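## Task

Take the yellow sponge off the low shelf and set it fully inside the tote on the bench. The tote must stay where it was on the bench, neither slid nor rotated. The low shelf must still be standing upright at the end, and the robot must not topple or finish leaning.

## Robot and tools

ROBOT. A Hello Robot Stretch 4 with a single arm: an omni-wheel base, a lift that rides a mast, a telescoping arm reaching forward from the lift, a three-axis wrist (yaw, pitch, roll) and a two-finger gripper. It stands about 1.6 m tall; the base rim lies within 0.23 m of the base origin. A loose object may occasionally get nudged by something external.

FRAMES. Base frame: origin on the floor below the base centre, x ahead, y to the left, z upward, metres. hand_pose is reported in this frame for the point between the fingers 0.015 m behind their tips; it may be slightly wrong. The odometry frame equals the base frame as it was when the scene began; base_odometry counts wheel rotation only (slip counts as motion), heading in rad, left positive, -3.142 to 3.142.

move. One action per call. Either give "base" and/or "joints" (plus optional "speeds", "pace", "contact_limits"), or give "end_of_arm" by itself. All motions begin together. Since there is one arm, each argument is a single object keyed by name, not a list.
- base: a relative offset from where the base last reported itself (or from its current spot if a move was still running). {"translate_m": d} straight ahead, forward positive, -2 to 2 m; {"strafe_m": d} sideways, left positive, -2 to 2 m; {"rotate_rad": d} spin in place, counter-clockwise positive, -3.2 to 3.2 rad. translate_m and strafe_m may be combined for a straight diagonal; rotate_rad must stand alone.
- joints: absolute targets. lift_m 0 to 1.2 m; arm_m 0 to 0.55 m extension; wrist_yaw_rad -1.134 to 4.276 (0 straight ahead, left positive, 3.14 tucked back); wrist_pitch_rad -1.117 to 4.259 (0 level, 1.57 pointing down); wrist_roll_rad -1.117 to 4.259 (0 fingers level, positive clockwise seen from behind); gripper_m 0 to 0.08 m finger gap. Out-of-range joint targets get clipped and flagged; other bad values are refused; unknown keys make the call invalid.
- pace: "slow", "default", "fast", "max". speeds: per-joint top speed (not gripper), up to the max-pace value. A lifted lift (above 0.2 m) slows the base.
- contact_limits: 0 (gentlest) to 1, default 0.5, only for arm_m, lift_m, translate_m, strafe_m, rotate_rad, each placed alongside its own command. A base limit persists until the next base action. Even at 0 the arm needs a solid shove (15-40 N) to halt; for a soft press, use 0 and aim 1-3 mm beyond contact.
- end_of_arm: "enable_torque" re-energizes any wrist or gripper motor that shut itself off.
- cameras: head_camera, head_left_camera, head_right_camera, wrist_camera, or "all"; omitted means all, [] means none. blocking: true (default) waits until everything rests; false returns within about 0.5 s while motion continues.
A call without an action just reports state and images. Actions cap at 15 s; a move is cut off at 14 s (time_out).

Other tools. wait(seconds 0-10, cameras) lets time pass and reports. stop(cameras) brakes all your running motions and can re-brake wheels left slack. zoom_image(camera, region [x0,y0,x1,y1] pixels, at most 504x504) enlarges part of the latest image of that camera. read_manual gives licence texts only. finished_scene(scene 1 or 2) ends the scene irreversibly; the goal must hold with no robot help.

RESULTS. "move" reads done or the worst status. base_status and joint_status: done, moving, off_target (came to rest short, may still push), contact_stop (blocked, goes slack), time_out (target dropped), limit_stop_at_own_body, limit_stop_at_tilt (lean over 6 degrees; lift, arm, wheels go limp until it eases), torque_fault (wrist or gripper motor off until enable_torque). An uncommanded stop or a refused call cancels the remaining move, wait and finished_scene calls in that reply. on_its_own describes things not commanded, such as slack joints; its "held at" is the target, not the reading. lidar_m: 12 distances in 30-degree sectors, 1st ahead then counter-clockwise (4th left, 7th behind, 10th right); "-" means nothing seen or closer than 0.25 m. wrist_depth_mm: 7x7 grid of depths, 100-2000 mm. base_tilt in degrees (forward, right). turned_by_wheels vs turned_by_imu differing over 0.1 rad in one move signals slip or collision. motor_effort in percent with peak in brackets; servo_current in mA.

GRIPPING. Command a gap smaller than the object to squeeze. A held object reads off_target with gripper_m above the command and higher gripper current; done usually means empty. Current held over about 900 mA trips a torque_fault and may drop the item.

AVOID. Self-collision: gripper over the base with lift below about 0.2 (0.45 pointing down); pitched up while rolled; yaw plus pitch below about -1.1; with the wrist tucked back, pitching or rolling alone. Retracting the arm with lift under 0.05 can jam the wrist on the base. With over 1 kg held and arm_m above 0.2, driving, turning or stopping fast can tip the robot; steady pushes or pulls, especially high up, can too. Do not bump the tote, shelf or bench, do not drop the item from height, do not slam, and do not finish with the robot leaning. Lower the item into the tote gently and release it fully inside. Thinking time advances the scene.

Each tool is called after "Emit:" by a JSON object that holds its "method" and its "body".

## Session

Emit:
{"method": "move", "body": {}}

Scene clock: 0.00 s.
base_odometry: x=+0.000 y=+0.000 heading=+0.000
turned_by_wheels: +0.000
turned_by_imu: +0.000
base_tilt: forward=+0.1 right=+0.9
lidar_m: 0.98 1.14 2.50 2.50 2.66 1.64 1.66 1.95 2.25 2.24 2.25 0.99
base_status: not commanded
joint_positions: lift_m=+0.270 arm_m=+0.002 wrist_yaw_rad=+3.216 wrist_pitch_rad=+0.001 wrist_roll_rad=+0.000 gripper_m=+0.040
joint_status: not commanded
measured_speeds: all 0
motor_effort: lift_m=+20 arm_m=+4 wheel_0=-1 wheel_1=-2 wheel_2=+1
servo_current: wrist_yaw_rad=52 wrist_pitch_rad=52 wrist_roll_rad=46 gripper_m=39
hand_pose: x=-0.0455 y=+0.0714 z=+0.4482 quat_wxyz=(-0.037, -0.001, +0.000, +0.999) (m; base frame)
wrist_depth_mm: - 138 137 - - - - / - - 135 - - - - / - - 134 1808 1756 1618 - / - 117 140 1863 1756 1661 - / 191 137 1921 1921 1808 1661 - / 211 1983 1983 1921 1756 1618 1618 / 208 - - 1229 - - 1255
pictures: head_camera, head_left_camera, head_right_camera, wrist_camera

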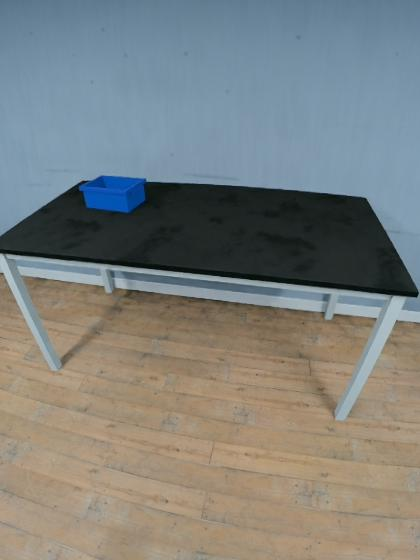

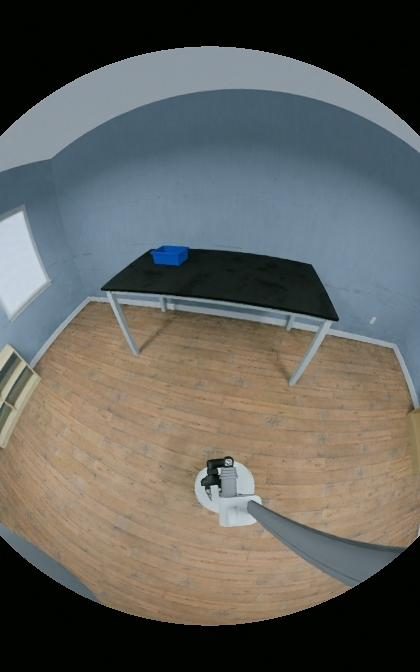

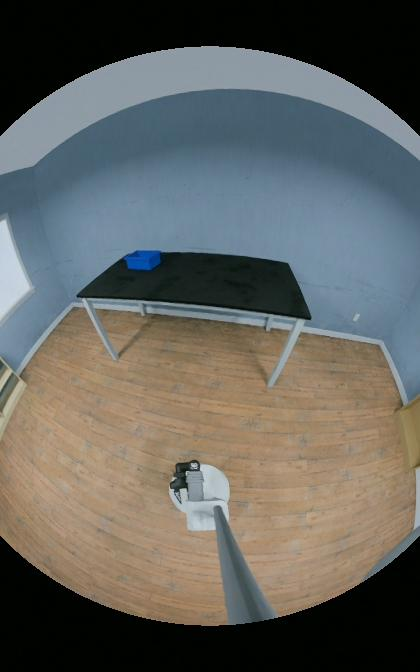

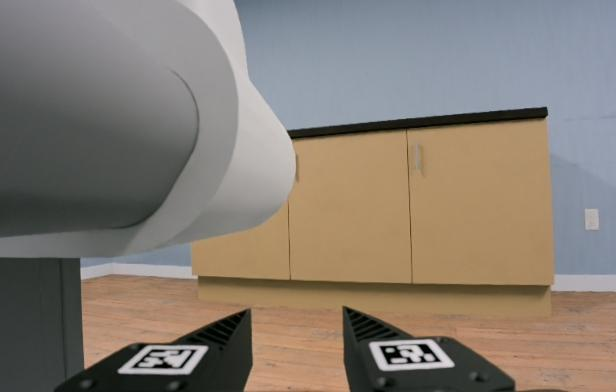

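Emit:
{"method": "move", "body": {"base": {"rotate_rad": 1.4}}}

Scene clock: 8.07 s.
move: done
base_odometry: x=+0.000 y=+0.000 heading=+1.400
turned_by_wheels: +1.400
turned_by_imu: +1.394
base_tilt: forward=+0.2 right=+0.9
lidar_m: 2.50 2.67 1.69 1.64 1.74 2.59 2.24 2.56 1.01 0.98 1.05 1.53
base_status: done
joint_positions: lift_m=+0.270 arm_m=+0.002 wrist_yaw_rad=+3.216 wrist_pitch_rad=+0.001 wrist_roll_rad=+0.000 gripper_m=+0.040
joint_status: not commanded
measured_speeds: all 0
motor_effort: lift_m=+20(20) arm_m=+4(4) wheel_0=-2(8) wheel_1=-1(11) wheel_2=-2(12)
servo_current: wrist_yaw_rad=52(52) wrist_pitch_rad=52(78) wrist_roll_rad=46(52) gripper_m=39(46)
hand_pose: x=-0.0455 y=+0.0714 z=+0.4482 quat_wxyz=(-0.037, -0.001, +0.000, +0.999) (m; base frame)
wrist_depth_mm: - 138 136 - - - - / - - 135 - - - - / - - 134 - - - - / - 118 142 - - - - / 191 137 - - - - - / 211 - - 1983 - 1756 1708 / 208 1464 - 1205 - - 1229
pictures: head_camera, head_left_camera, head_right_camera, wrist_camera

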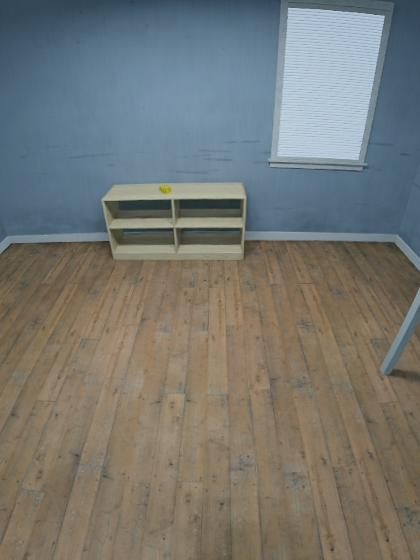

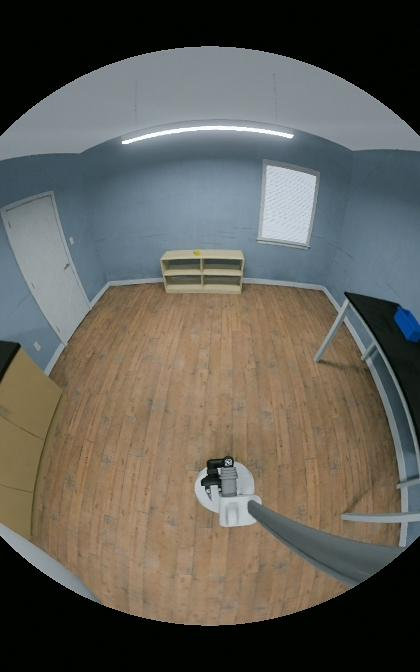

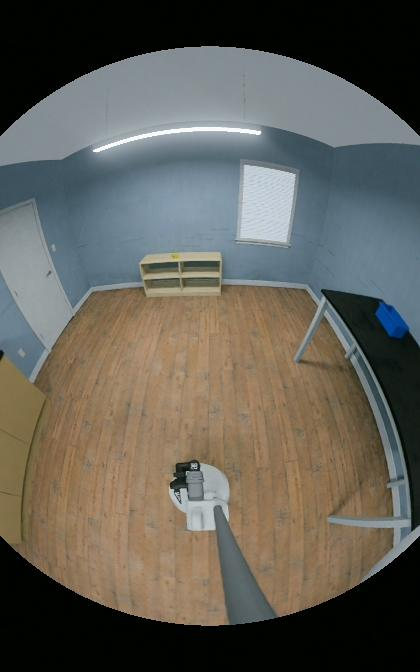

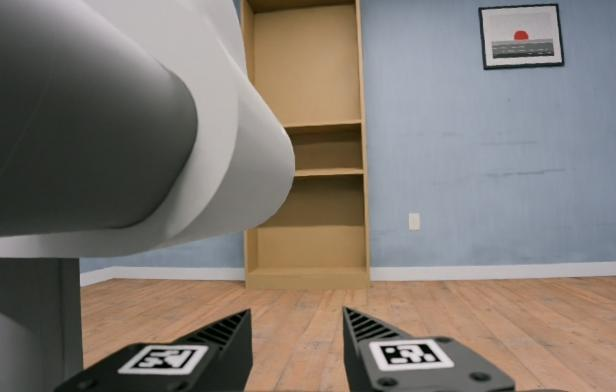

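Emit:
{"method": "zoom_image", "body": {"camera": "head_camera", "region": [90, 160, 260, 280]}}

Scaled by 2.965 from the camera's 420x560 image, which has a finer 1200x1600 frame.

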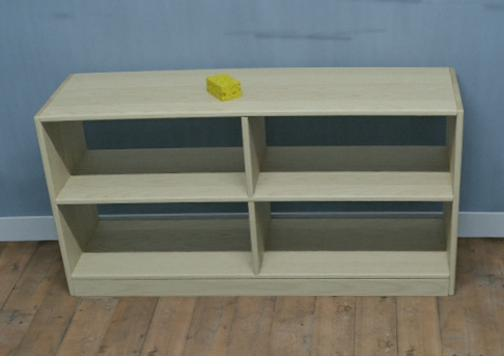

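Emit:
{"method": "move", "body": {"base": {"translate_m": 1.75, "strafe_m": 0.47}, "joints": {"lift_m": 0.7}}}

Emit:
{"method": "move", "body": {"joints": {"wrist_yaw_rad": 0, "gripper_m": 0.08}}}

Emit:
{"method": "move", "body": {"joints": {"wrist_pitch_rad": 1.0}}}

Scene clock: 33.40 s.
move: done
base_odometry: x=-0.166 y=+1.804 heading=+1.400
turned_by_wheels: +0.000
turned_by_imu: +0.003
base_tilt: forward=+0.1 right=+1.0
lidar_m: 0.80 0.87 1.73 1.67 1.59 1.69 - 2.16 1.64 2.39 1.09 0.83
base_status: done
joint_positions: lift_m=+0.700 arm_m=+0.002 wrist_yaw_rad=+3.216 wrist_pitch_rad=+0.001 wrist_roll_rad=+0.000 gripper_m=+0.040
joint_status: all done
measured_speeds: all 0
motor_effort: lift_m=+23(26) arm_m=+4(4) wheel_0=+1(7) wheel_1=+1(11) wheel_2=+0(11)
servo_current: wrist_yaw_rad=52(59) wrist_pitch_rad=39(78) wrist_roll_rad=46(52) gripper_m=39(46)
hand_pose: x=-0.0455 y=+0.0714 z=+0.8777 quat_wxyz=(-0.037, -0.001, +0.000, +0.999) (m; base frame)
wrist_depth_mm: - 138 137 - - - - / - - 135 - - - - / - - 134 - - - - / - 118 141 - - - - / 191 137 - - - - 1921 / 211 - - - - - 1921 / 209 - - - - - 1863
pictures: head_camera, head_left_camera, head_right_camera, wrist_camera

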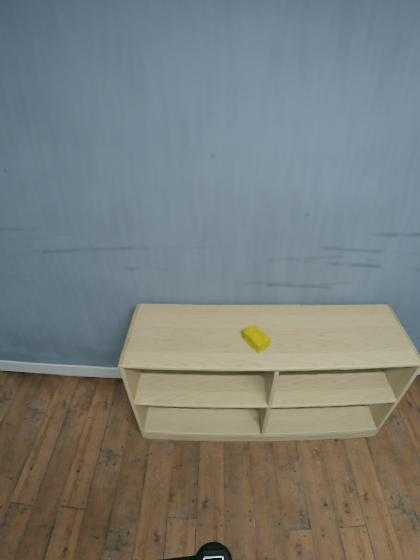

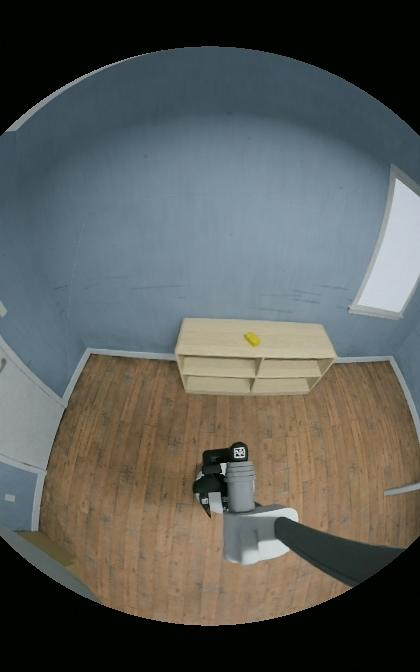

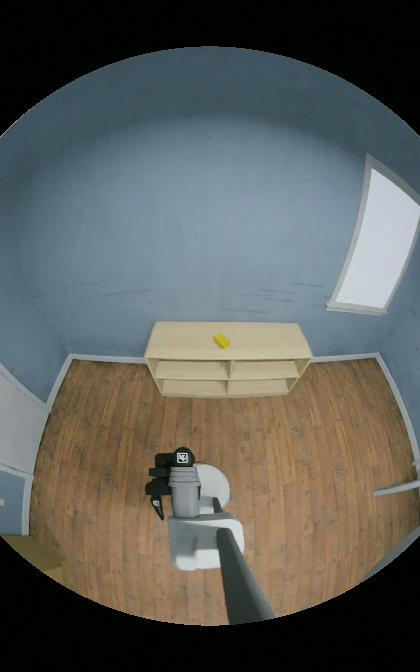

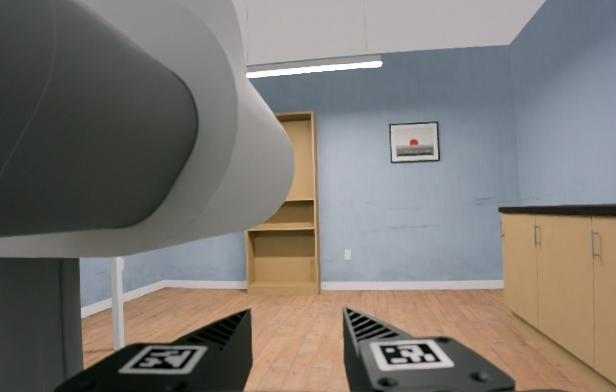

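Scene clock: 35.80 s.
move: done
base_odometry: x=-0.166 y=+1.804 heading=+1.400
turned_by_wheels: +0.000
turned_by_imu: +0.000
base_tilt: forward=+0.0 right=+0.8
lidar_m: 0.79 0.88 1.72 1.65 1.57 1.69 - 2.16 1.65 2.39 1.09 0.83
base_status: not commanded
joint_positions: lift_m=+0.700 arm_m=+0.002 wrist_yaw_rad=+0.002 wrist_pitch_rad=+0.001 wrist_roll_rad=+0.000 gripper_m=+0.080
joint_status: all done
measured_speeds: all 0
motor_effort: lift_m=+23(23) arm_m=+4(4) wheel_0=+1(2) wheel_1=+1(1) wheel_2=+0(0)
servo_current: wrist_yaw_rad=46(143) wrist_pitch_rad=39(72) wrist_roll_rad=46(59) gripper_m=39(85)
hand_pose: x=+0.3859 y=-0.0870 z=+0.8777 quat_wxyz=(+1.000, +0.000, +0.001, +0.001) (m; base frame)
wrist_depth_mm: - - - - - - - / - - - - - - - / - - - - - - - / - - - - - - - / - - - - - - - / - - - - - - - / - 109 723 820 647 - -
pictures: head_camera, head_left_camera, head_right_camera, wrist_camera

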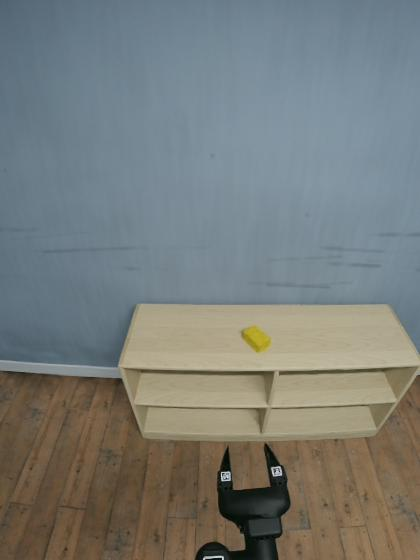

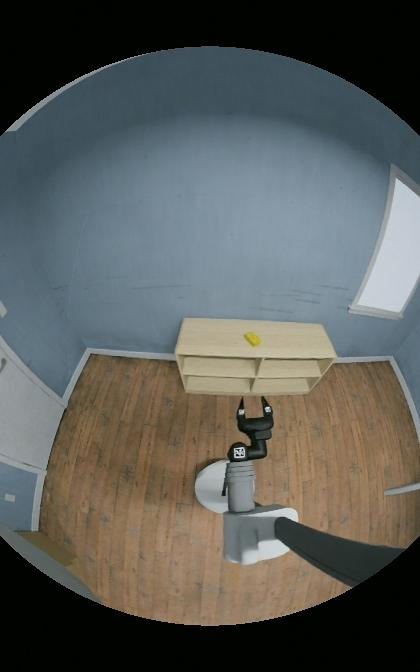

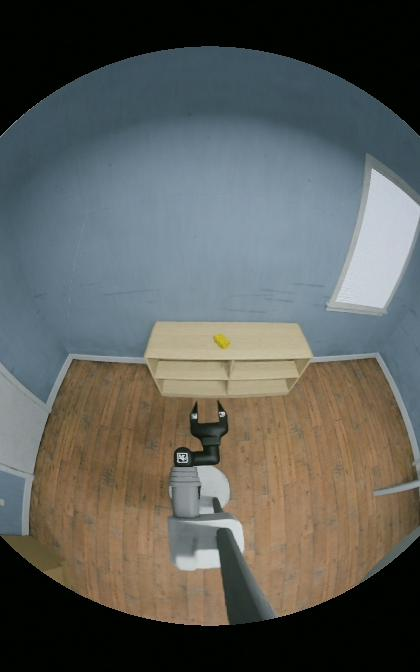

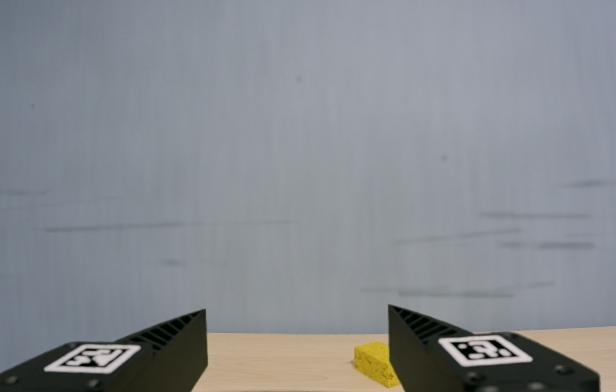

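Scene clock: 37.00 s.
move: done
base_odometry: x=-0.166 y=+1.804 heading=+1.400
turned_by_wheels: +0.000
turned_by_imu: +0.000
base_tilt: forward=+0.0 right=+0.9
lidar_m: 0.80 0.87 1.73 1.67 1.56 1.69 - 2.16 1.64 2.40 1.07 0.84
base_status: not commanded
joint_positions: lift_m=+0.700 arm_m=+0.002 wrist_yaw_rad=+0.002 wrist_pitch_rad=+0.998 wrist_roll_rad=+0.000 gripper_m=+0.080
joint_status: all done
measured_speeds: all 0
motor_effort: lift_m=+23(23) arm_m=+4(4) wheel_0=+2(2) wheel_1=+1(1) wheel_2=+0(0)
servo_current: wrist_yaw_rad=52(59) wrist_pitch_rad=39(98) wrist_roll_rad=46(52) gripper_m=39(46)
hand_pose: x=+0.2885 y=-0.0872 z=+0.6992 quat_wxyz=(+0.878, +0.000, +0.479, +0.001) (m; base frame)
wrist_depth_mm: - 809 904 904 866 866 891 / - 778 798 778 759 768 778 / 1182 1138 1060 1060 1042 1025 1008 / 1060 1060 1025 991 976 976 960 / 960 931 960 960 946 931 931 / 891 891 866 866 854 866 842 / - 109 788 809 778 - -
pictures: head_camera, head_left_camera, head_right_camera, wrist_camera

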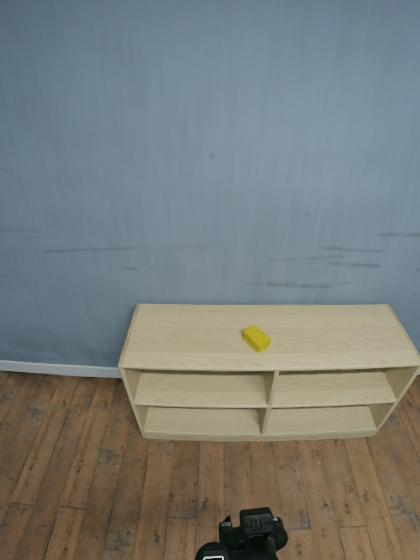

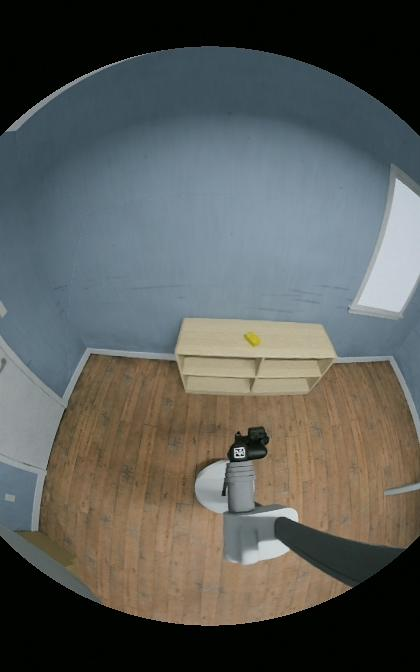

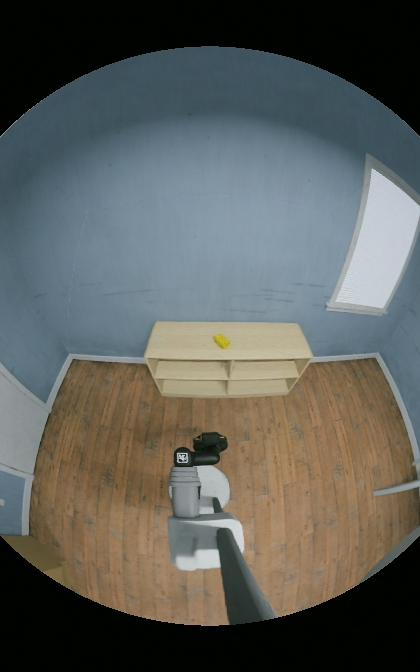

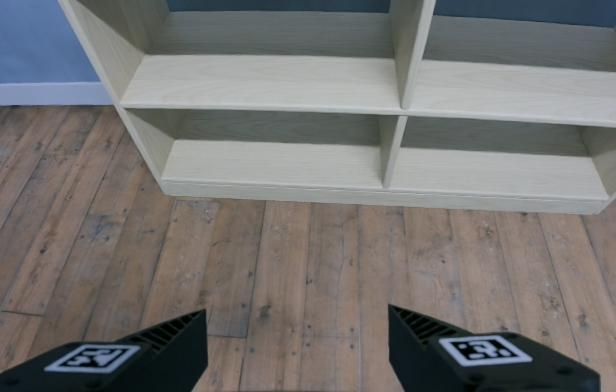

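Emit:
{"method": "move", "body": {"base": {"translate_m": 0.38, "strafe_m": -0.105}, "joints": {"lift_m": 1.0, "wrist_pitch_rad": 1.57}}}

Emit:
{"method": "move", "body": {"joints": {"arm_m": 0.32}}}

Scene clock: 49.27 s.
move: done
base_odometry: x=+0.002 y=+2.161 heading=+1.400
turned_by_wheels: +0.000
turned_by_imu: -0.001
base_tilt: forward=+0.2 right=+0.9
lidar_m: 0.43 0.47 1.27 1.72 1.89 1.90 - 1.99 1.73 2.42 0.57 0.44
base_status: done
joint_positions: lift_m=+1.000 arm_m=+0.002 wrist_yaw_rad=+0.002 wrist_pitch_rad=+1.567 wrist_roll_rad=+0.000 gripper_m=+0.080
joint_status: all done
measured_speeds: all 0
motor_effort: lift_m=+23(27) arm_m=+4(4) wheel_0=+2(9) wheel_1=+1(6) wheel_2=+0(11)
servo_current: wrist_yaw_rad=46(59) wrist_pitch_rad=46(124) wrist_roll_rad=46(52) gripper_m=46(52)
hand_pose: x=+0.1740 y=-0.0874 z=+0.9653 quat_wxyz=(+0.708, -0.001, +0.706, +0.001) (m; base frame)
wrist_depth_mm: 517 517 512 512 512 512 512 / 750 788 778 778 788 778 788 / 1138 1138 1118 1118 1042 1025 1060 / 1118 1118 1118 1118 1138 1098 1118 / 1118 1118 904 891 1118 1118 1118 / 1098 1118 891 904 1118 1098 1098 / - 109 904 891 1118 - -
pictures: head_camera, head_left_camera, head_right_camera, wrist_camera

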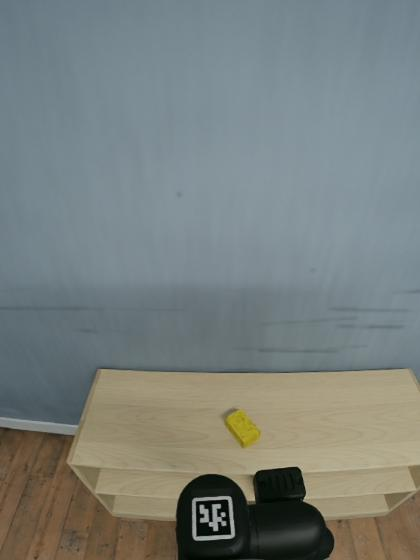

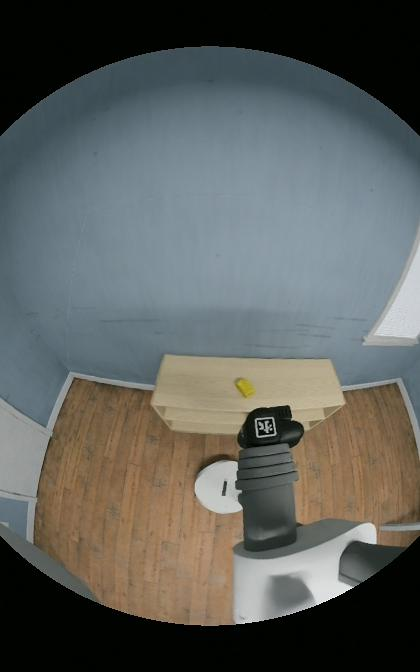

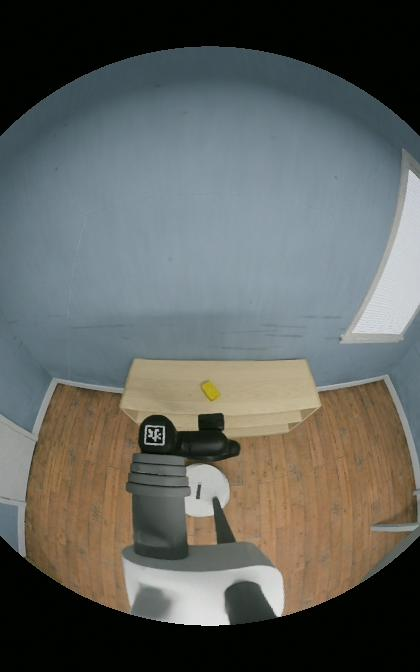

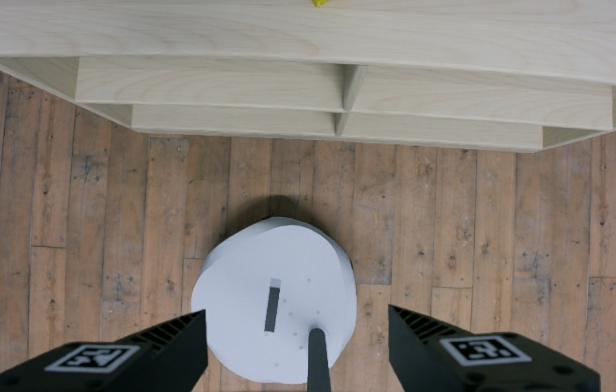

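Scene clock: 51.33 s.
move: done
base_odometry: x=+0.002 y=+2.161 heading=+1.400
turned_by_wheels: +0.000
turned_by_imu: +0.000
base_tilt: forward=+0.0 right=+1.1
lidar_m: 0.42 0.46 1.26 1.73 1.88 1.92 - 2.00 1.72 2.41 0.58 0.43
base_status: not commanded
joint_positions: lift_m=+1.000 arm_m=+0.320 wrist_yaw_rad=+0.002 wrist_pitch_rad=+1.567 wrist_roll_rad=+0.000 gripper_m=+0.080
joint_status: all done
measured_speeds: all 0
motor_effort: lift_m=+23(23) arm_m=+8(11) wheel_0=+2(2) wheel_1=+1(2) wheel_2=+0(0)
servo_current: wrist_yaw_rad=46(59) wrist_pitch_rad=59(72) wrist_roll_rad=52(52) gripper_m=39(46)
hand_pose: x=+0.4914 y=-0.0874 z=+0.9653 quat_wxyz=(+0.708, -0.001, +0.706, +0.001) (m; base frame)
wrist_depth_mm: 517 512 512 512 508 512 - / 512 512 508 504 512 504 508 / 512 508 508 512 504 504 504 / 504 512 500 459 500 504 504 / 504 504 500 500 500 496 500 / 1118 1138 1098 1098 496 500 1098 / - 109 878 917 1098 - -
pictures: head_camera, head_left_camera, head_right_camera, wrist_camera

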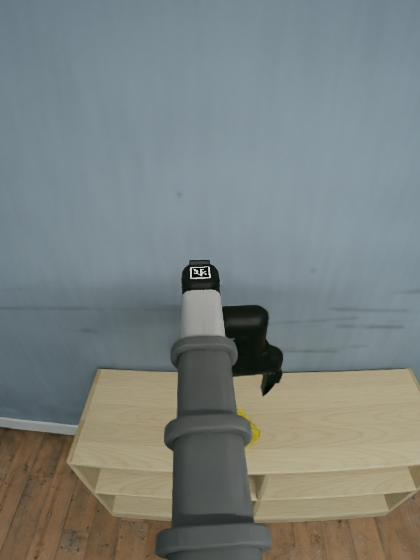

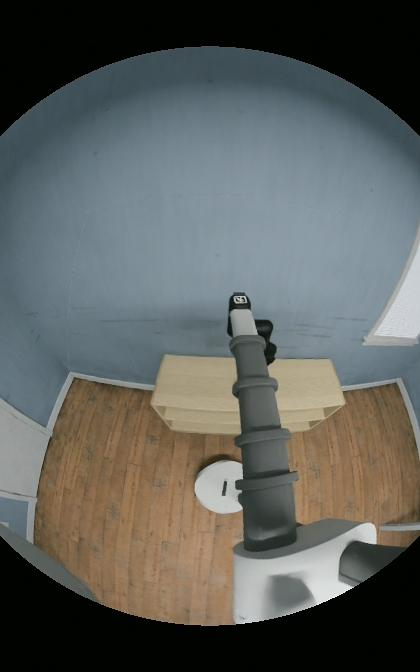

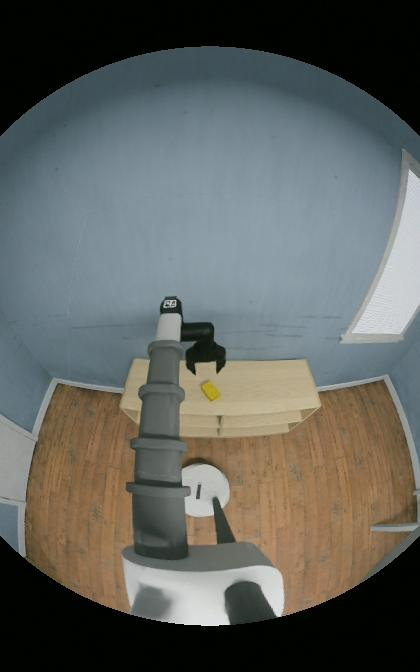

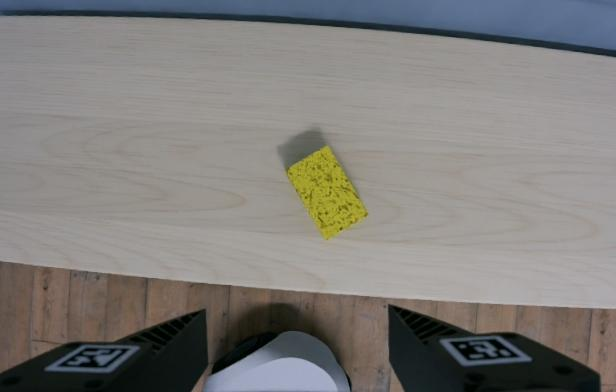

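Emit:
{"method": "move", "body": {"base": {"strafe_m": -0.031}, "joints": {"arm_m": 0.385, "wrist_roll_rad": -0.513, "lift_m": 0.85}, "cameras": ["wrist_camera","head_right_camera"]}}

Scene clock: 63.67 s.
move: done
base_odometry: x=+0.033 y=+2.156 heading=+1.400
turned_by_wheels: +0.000
turned_by_imu: -0.001
base_tilt: forward=+0.1 right=+1.0
lidar_m: 0.41 0.45 1.24 1.75 1.92 1.94 - 1.96 1.72 2.39 0.58 0.43
base_status: done
joint_positions: lift_m=+0.850 arm_m=+0.385 wrist_yaw_rad=+0.002 wrist_pitch_rad=+1.567 wrist_roll_rad=-0.510 gripper_m=+0.080
joint_status: all done
measured_speeds: all 0
motor_effort: lift_m=+16(22) arm_m=+8(12) wheel_0=-1(9) wheel_1=+0(11) wheel_2=+0(2)
servo_current: wrist_yaw_rad=52(52) wrist_pitch_rad=39(78) wrist_roll_rad=52(111) gripper_m=39(46)
hand_pose: x=+0.5564 y=-0.0874 z=+0.8158 quat_wxyz=(+0.685, -0.179, +0.683, +0.179) (m; base frame)
wrist_depth_mm: 359 362 357 362 357 329 286 / 364 357 357 359 357 357 334 / 357 355 357 357 353 353 355 / 353 357 353 355 355 353 353 / 946 353 351 307 351 353 351 / 976 946 349 307 351 347 347 / - 109 349 347 347 - -
pictures: head_right_camera, wrist_camera

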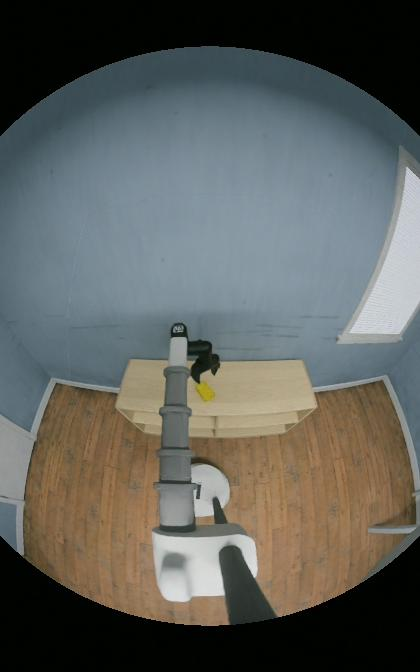

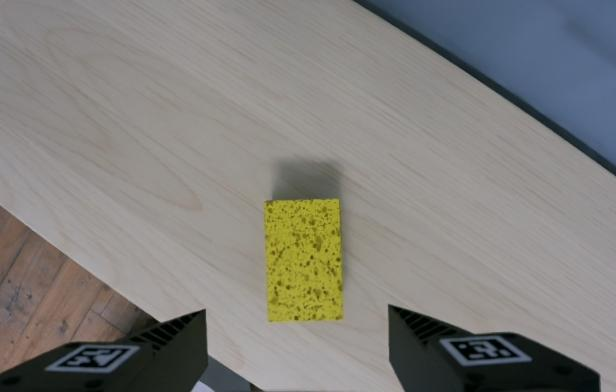

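Emit:
{"method": "move", "body": {"joints": {"lift_m": 0.674}, "pace": "slow", "contact_limits": {"lift_m": 0.3}, "cameras": ["wrist_camera"]}}

Emit:
{"method": "move", "body": {"joints": {"gripper_m": 0.045}, "cameras": ["wrist_camera"]}}

Emit:
{"method": "move", "body": {"joints": {"lift_m": 0.8}, "pace": "slow", "cameras": ["wrist_camera"]}}

Scene clock: 73.93 s.
move: done
base_odometry: x=+0.033 y=+2.156 heading=+1.400
turned_by_wheels: +0.000
turned_by_imu: -0.001
base_tilt: forward=+0.1 right=+1.0
lidar_m: 0.42 0.46 1.26 1.76 1.91 1.95 - 1.96 1.70 2.39 0.57 0.42
base_status: not commanded
joint_positions: lift_m=+0.674 arm_m=+0.385 wrist_yaw_rad=+0.002 wrist_pitch_rad=+1.567 wrist_roll_rad=-0.510 gripper_m=+0.080
joint_status: all done
measured_speeds: all 0
motor_effort: lift_m=+16(17) arm_m=+8(9) wheel_0=-1(1) wheel_1=+0(1) wheel_2=+0(0)
servo_current: wrist_yaw_rad=52(59) wrist_pitch_rad=65(72) wrist_roll_rad=46(52) gripper_m=46(46)
contact_limits: lift_m 0.3
hand_pose: x=+0.5564 y=-0.0874 z=+0.6399 quat_wxyz=(+0.685, -0.179, +0.683, +0.179) (m; base frame)
wrist_depth_mm: 181 181 180 179 180 180 - / 180 180 179 179 179 179 178 / 179 179 178 178 178 178 178 / 178 178 178 132 177 176 177 / 177 177 131 131 176 176 176 / 176 176 131 131 147 175 175 / - 109 130 130 130 - -
pictures: wrist_camera

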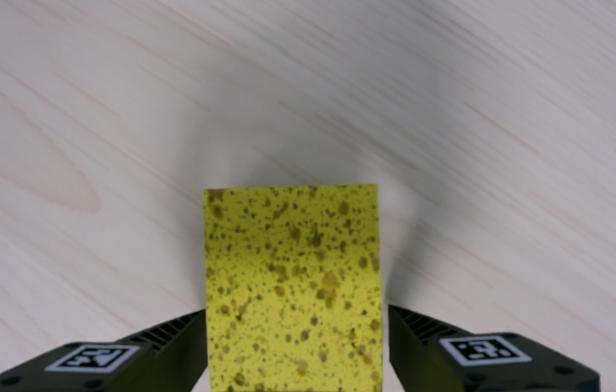

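Scene clock: 75.03 s.
move: off_target
base_odometry: x=+0.033 y=+2.156 heading=+1.400
turned_by_wheels: +0.000
turned_by_imu: +0.000
base_tilt: forward=+0.1 right=+1.0
lidar_m: 0.41 0.45 1.27 1.77 1.90 1.95 - 1.99 1.70 2.39 0.56 0.43
base_status: not commanded
joint_positions: lift_m=+0.674 arm_m=+0.385 wrist_yaw_rad=+0.002 wrist_pitch_rad=+1.567 wrist_roll_rad=-0.511 gripper_m=+0.058
joint_status: gripper_m off_target (ended at +0.058, target +0.045)
measured_speeds: all 0
on_its_own: gripper_m is held at +0.052, not at your +0.045, by its contact guard: the fingers met something
motor_effort: lift_m=+16(16) arm_m=+8(8) wheel_0=-1(1) wheel_1=+1(1) wheel_2=+0(0)
servo_current: wrist_yaw_rad=46(59) wrist_pitch_rad=52(59) wrist_roll_rad=46(52) gripper_m=618(735)
contact_limits: lift_m 0.3
hand_pose: x=+0.5564 y=-0.0874 z=+0.6399 quat_wxyz=(+0.685, -0.179, +0.683, +0.179) (m; base frame)
wrist_depth_mm: 181 180 180 180 180 180 - / 180 180 180 179 179 179 178 / 178 179 179 177 178 178 178 / 178 178 177 132 177 177 177 / 177 177 132 131 176 176 176 / 176 176 131 131 176 175 174 / 175 124 130 130 120 - -
pictures: wrist_camera

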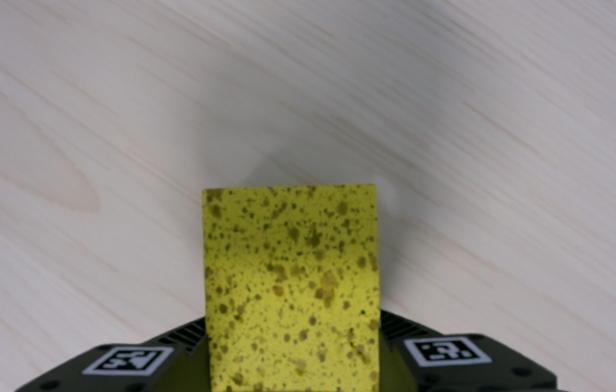

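Scene clock: 76.90 s.
move: done
base_odometry: x=+0.033 y=+2.156 heading=+1.400
turned_by_wheels: +0.000
turned_by_imu: +0.000
base_tilt: forward=-0.1 right=+1.0
lidar_m: 0.42 0.46 1.27 1.74 1.93 1.94 - 1.98 1.72 2.39 0.57 0.43
base_status: not commanded
joint_positions: lift_m=+0.800 arm_m=+0.385 wrist_yaw_rad=+0.002 wrist_pitch_rad=+1.567 wrist_roll_rad=-0.511 gripper_m=+0.058
joint_status: all done
measured_speeds: all 0
on_its_own: gripper_m is held at +0.052, not at your +0.045, by its contact guard: the fingers met something
motor_effort: lift_m=+24(25) arm_m=+8(9) wheel_0=-1(1) wheel_1=+0(1) wheel_2=+0(0)
servo_current: wrist_yaw_rad=52(59) wrist_pitch_rad=26(72) wrist_roll_rad=52(59) gripper_m=618(624)
hand_pose: x=+0.5564 y=-0.0874 z=+0.7652 quat_wxyz=(+0.685, -0.179, +0.683, +0.179) (m; base frame)
wrist_depth_mm: 309 309 307 309 306 309 285 / 309 307 307 306 304 304 315 / 306 306 304 306 304 304 304 / 304 304 303 132 301 301 301 / 303 303 131 131 300 301 300 / 917 301 131 131 131 298 297 / 904 124 130 130 120 - -
pictures: wrist_camera

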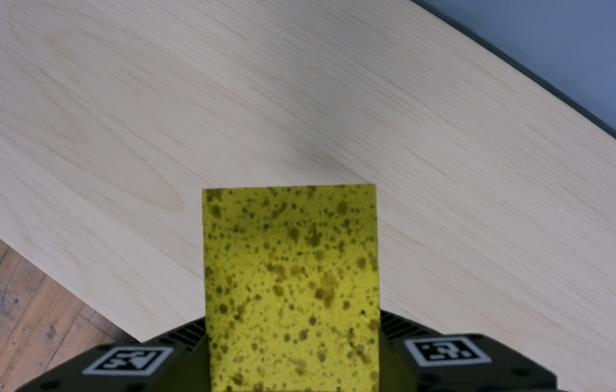

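Emit:
{"method": "move", "body": {"base": {"translate_m": -0.9}, "joints": {"lift_m": 1.0, "arm_m": 0.1}, "cameras": ["wrist_camera"]}}

Emit:
{"method": "move", "body": {"base": {"rotate_rad": -1.64}, "pace": "slow"}}

Scene clock: 97.60 s.
move: done
base_odometry: x=-0.120 y=+1.269 heading=+1.400
turned_by_wheels: +0.000
turned_by_imu: -0.003
base_tilt: forward=+0.1 right=+1.0
lidar_m: 1.29 1.40 1.93 1.84 1.40 1.93 3.55 1.91 1.43 1.40 2.23 1.34
base_status: done
joint_positions: lift_m=+1.000 arm_m=+0.100 wrist_yaw_rad=+0.002 wrist_pitch_rad=+1.567 wrist_roll_rad=-0.511 gripper_m=+0.058
joint_status: all done
measured_speeds: all 0
on_its_own: gripper_m is held at +0.052, not at your +0.045, by its contact guard: the fingers met something
motor_effort: lift_m=+23(26) arm_m=-8(12) wheel_0=-1(8) wheel_1=+0(10) wheel_2=-2(12)
servo_current: wrist_yaw_rad=46(59) wrist_pitch_rad=39(65) wrist_roll_rad=46(52) gripper_m=611(624)
hand_pose: x=+0.2721 y=-0.0874 z=+0.9653 quat_wxyz=(+0.685, -0.179, +0.683, +0.179) (m; base frame)
wrist_depth_mm: 1138 1160 1138 1138 1138 1138 1138 / 1138 1160 1118 1118 1118 1138 1118 / 1118 1138 1118 1118 1138 1118 1098 / 1138 1118 1138 132 1138 1118 1098 / 1138 1118 132 131 132 1098 1118 / 1118 1098 131 131 131 1118 1118 / 1098 124 130 130 120 - -
pictures: wrist_camera

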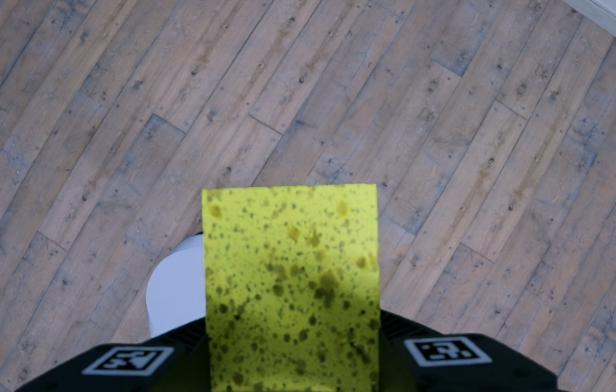

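Scene clock: 100.53 s.
move: done
base_odometry: x=-0.120 y=+1.269 heading=-0.240
turned_by_wheels: -1.639
turned_by_imu: -1.634
base_tilt: forward=+0.0 right=+1.0
lidar_m: 1.39 2.34 1.37 1.31 1.38 1.95 1.85 1.42 1.79 3.46 2.01 1.46
base_status: done
joint_positions: lift_m=+1.000 arm_m=+0.100 wrist_yaw_rad=+0.002 wrist_pitch_rad=+1.567 wrist_roll_rad=-0.511 gripper_m=+0.058
joint_status: not commanded
measured_speeds: all 0
on_its_own: gripper_m is held at +0.052, not at your +0.045, by its contact guard: the fingers met something
motor_effort: lift_m=+23(23) arm_m=-8(8) wheel_0=+2(7) wheel_1=+2(10) wheel_2=+3(9)
servo_current: wrist_yaw_rad=52(59) wrist_pitch_rad=46(78) wrist_roll_rad=52(52) gripper_m=618(624)
hand_pose: x=+0.2721 y=-0.0874 z=+0.9653 quat_wxyz=(+0.685, -0.179, +0.683, +0.179) (m; base frame)
wrist_depth_mm: 1138 1160 1138 1138 1138 1138 1118 / 1160 1138 1118 1138 1118 1138 1118 / 1138 1118 1118 1138 1138 1118 1118 / 1118 1138 1118 132 1098 1098 1118 / 1118 1118 132 131 132 1098 1098 / 1118 1118 131 131 131 1118 1098 / 1118 124 130 130 120 - -
pictures: head_camera, head_left_camera, head_right_camera, wrist_camera

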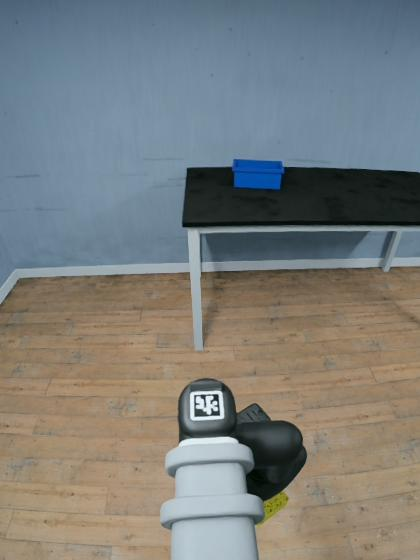

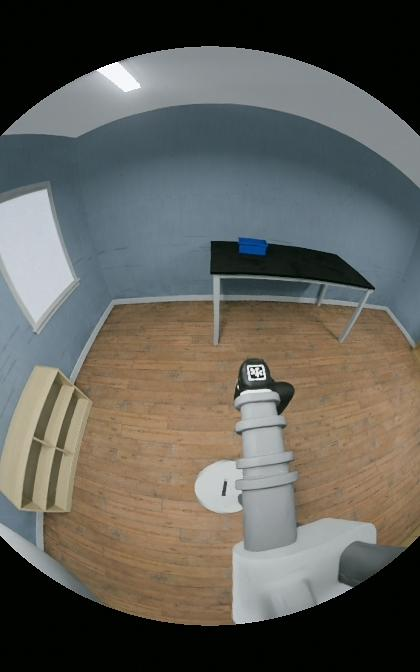

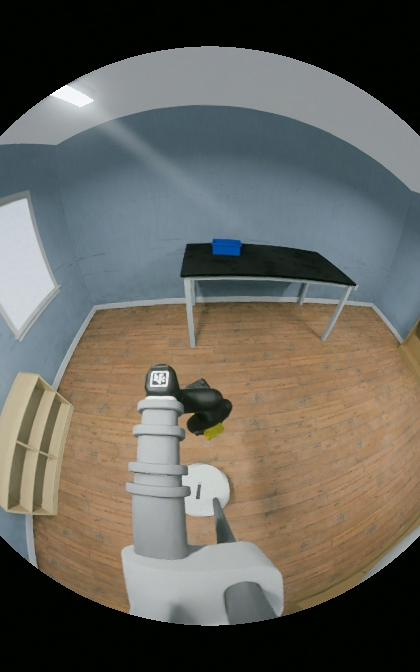

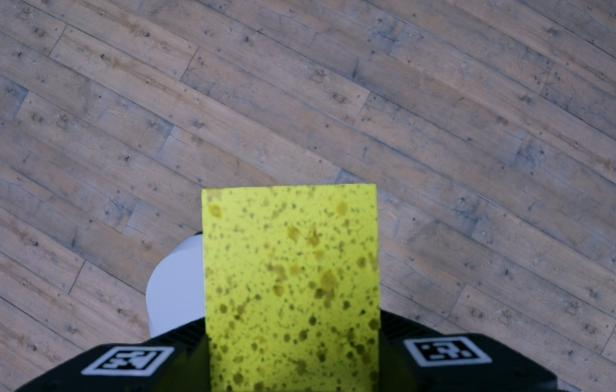

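Emit:
{"method": "move", "body": {"base": {"translate_m": 0.95, "strafe_m": -0.215}, "joints": {"lift_m": 1.195}}}

Scene clock: 112.90 s.
move: done
base_odometry: x=+0.752 y=+0.835 heading=-0.239
turned_by_wheels: +0.000
turned_by_imu: -0.001
base_tilt: forward=+0.2 right=+1.0
lidar_m: 0.45 0.48 1.91 1.52 1.59 2.74 2.82 2.33 3.66 3.24 0.67 0.49
base_status: done
joint_positions: lift_m=+1.195 arm_m=+0.100 wrist_yaw_rad=+0.002 wrist_pitch_rad=+1.567 wrist_roll_rad=-0.511 gripper_m=+0.058
joint_status: all done
measured_speeds: all 0
on_its_own: gripper_m is held at +0.052, not at your +0.045, by its contact guard: the fingers met something
motor_effort: lift_m=+23(26) arm_m=-8(8) wheel_0=+3(9) wheel_1=+2(7) wheel_2=-1(13)
servo_current: wrist_yaw_rad=52(59) wrist_pitch_rad=46(72) wrist_roll_rad=46(59) gripper_m=611(624)
hand_pose: x=+0.2721 y=-0.0874 z=+1.1603 quat_wxyz=(+0.685, -0.179, +0.683, +0.179) (m; base frame)
wrist_depth_mm: 1366 1336 1336 - - - - / 1336 1336 1336 1366 1308 - - / 1308 1336 1336 1308 1308 1308 - / 1336 1308 1336 132 1281 1336 1308 / 1281 1336 131 131 132 1308 1308 / 1308 1308 131 131 131 1281 1308 / 1308 124 130 130 120 - -
pictures: head_camera, head_left_camera, head_right_camera, wrist_camera

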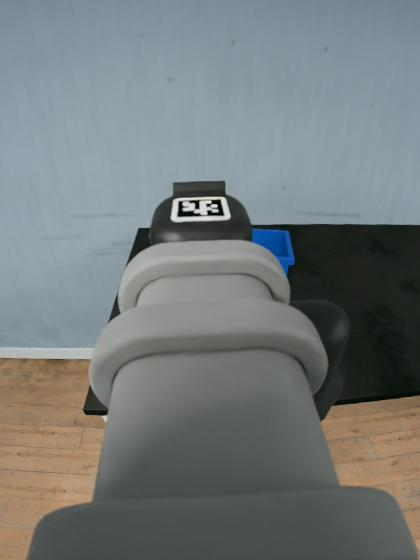

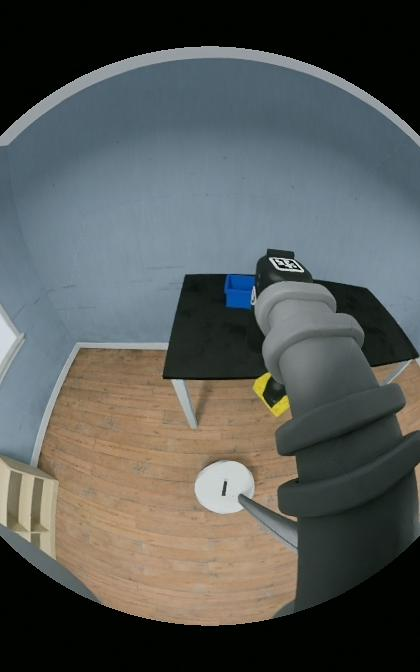

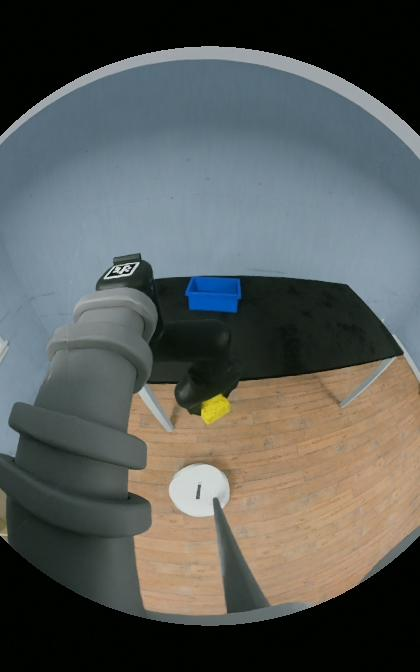

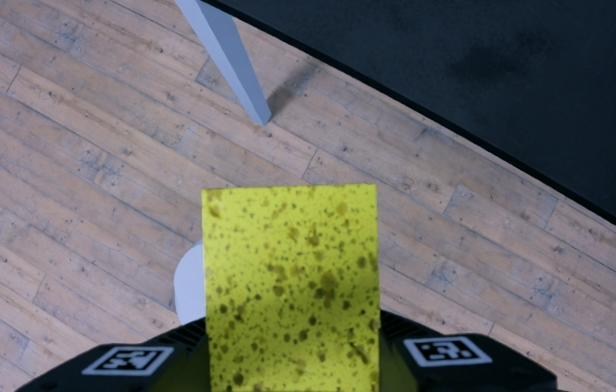

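Emit:
{"method": "move", "body": {"base": {"translate_m": 0.3, "strafe_m": -0.013}, "pace": "slow", "contact_limits": {"translate_m": 0.2, "strafe_m": 0.2}}}

Emit:
{"method": "move", "body": {"joints": {"arm_m": 0.3}}}

"contact_limits": translate_m and strafe_m are given together and make one move, which takes one limit: state it under one of them only
Scene clock: 124.50 s.
base_odometry: x=+0.752 y=+0.835 heading=-0.239
turned_by_wheels: +0.000
turned_by_imu: -0.001
base_tilt: forward=+0.2 right=+1.0
lidar_m: 0.45 0.49 1.94 1.54 1.58 2.77 2.83 2.33 3.67 3.23 0.66 0.49
base_status: done
joint_positions: lift_m=+1.195 arm_m=+0.100 wrist_yaw_rad=+0.002 wrist_pitch_rad=+1.567 wrist_roll_rad=-0.511 gripper_m=+0.058
joint_status: all done
measured_speeds: all 0
on_its_own: gripper_m is held at +0.052, not at your +0.045, by its contact guard: the fingers met something
motor_effort: lift_m=+23(26) arm_m=-8(8) wheel_0=+2(9) wheel_1=+2(7) wheel_2=-1(13)
servo_current: wrist_yaw_rad=59(59) wrist_pitch_rad=39(72) wrist_roll_rad=46(59) gripper_m=611(624)
hand_pose: x=+0.2721 y=-0.0874 z=+1.1603 quat_wxyz=(+0.685, -0.179, +0.683, +0.179) (m; base frame)
wrist_depth_mm: 1366 1336 1366 - - - - / 1366 1366 1308 1308 1336 - - / 1308 1336 1308 1336 1336 1308 - / 1281 1308 1336 132 1308 1336 1308 / 1308 1336 132 132 132 1308 1281 / 1308 1308 131 131 131 1308 1308 / 1308 124 130 130 120 - -
pictures: none

not run: a call was refused earlier in this reply.


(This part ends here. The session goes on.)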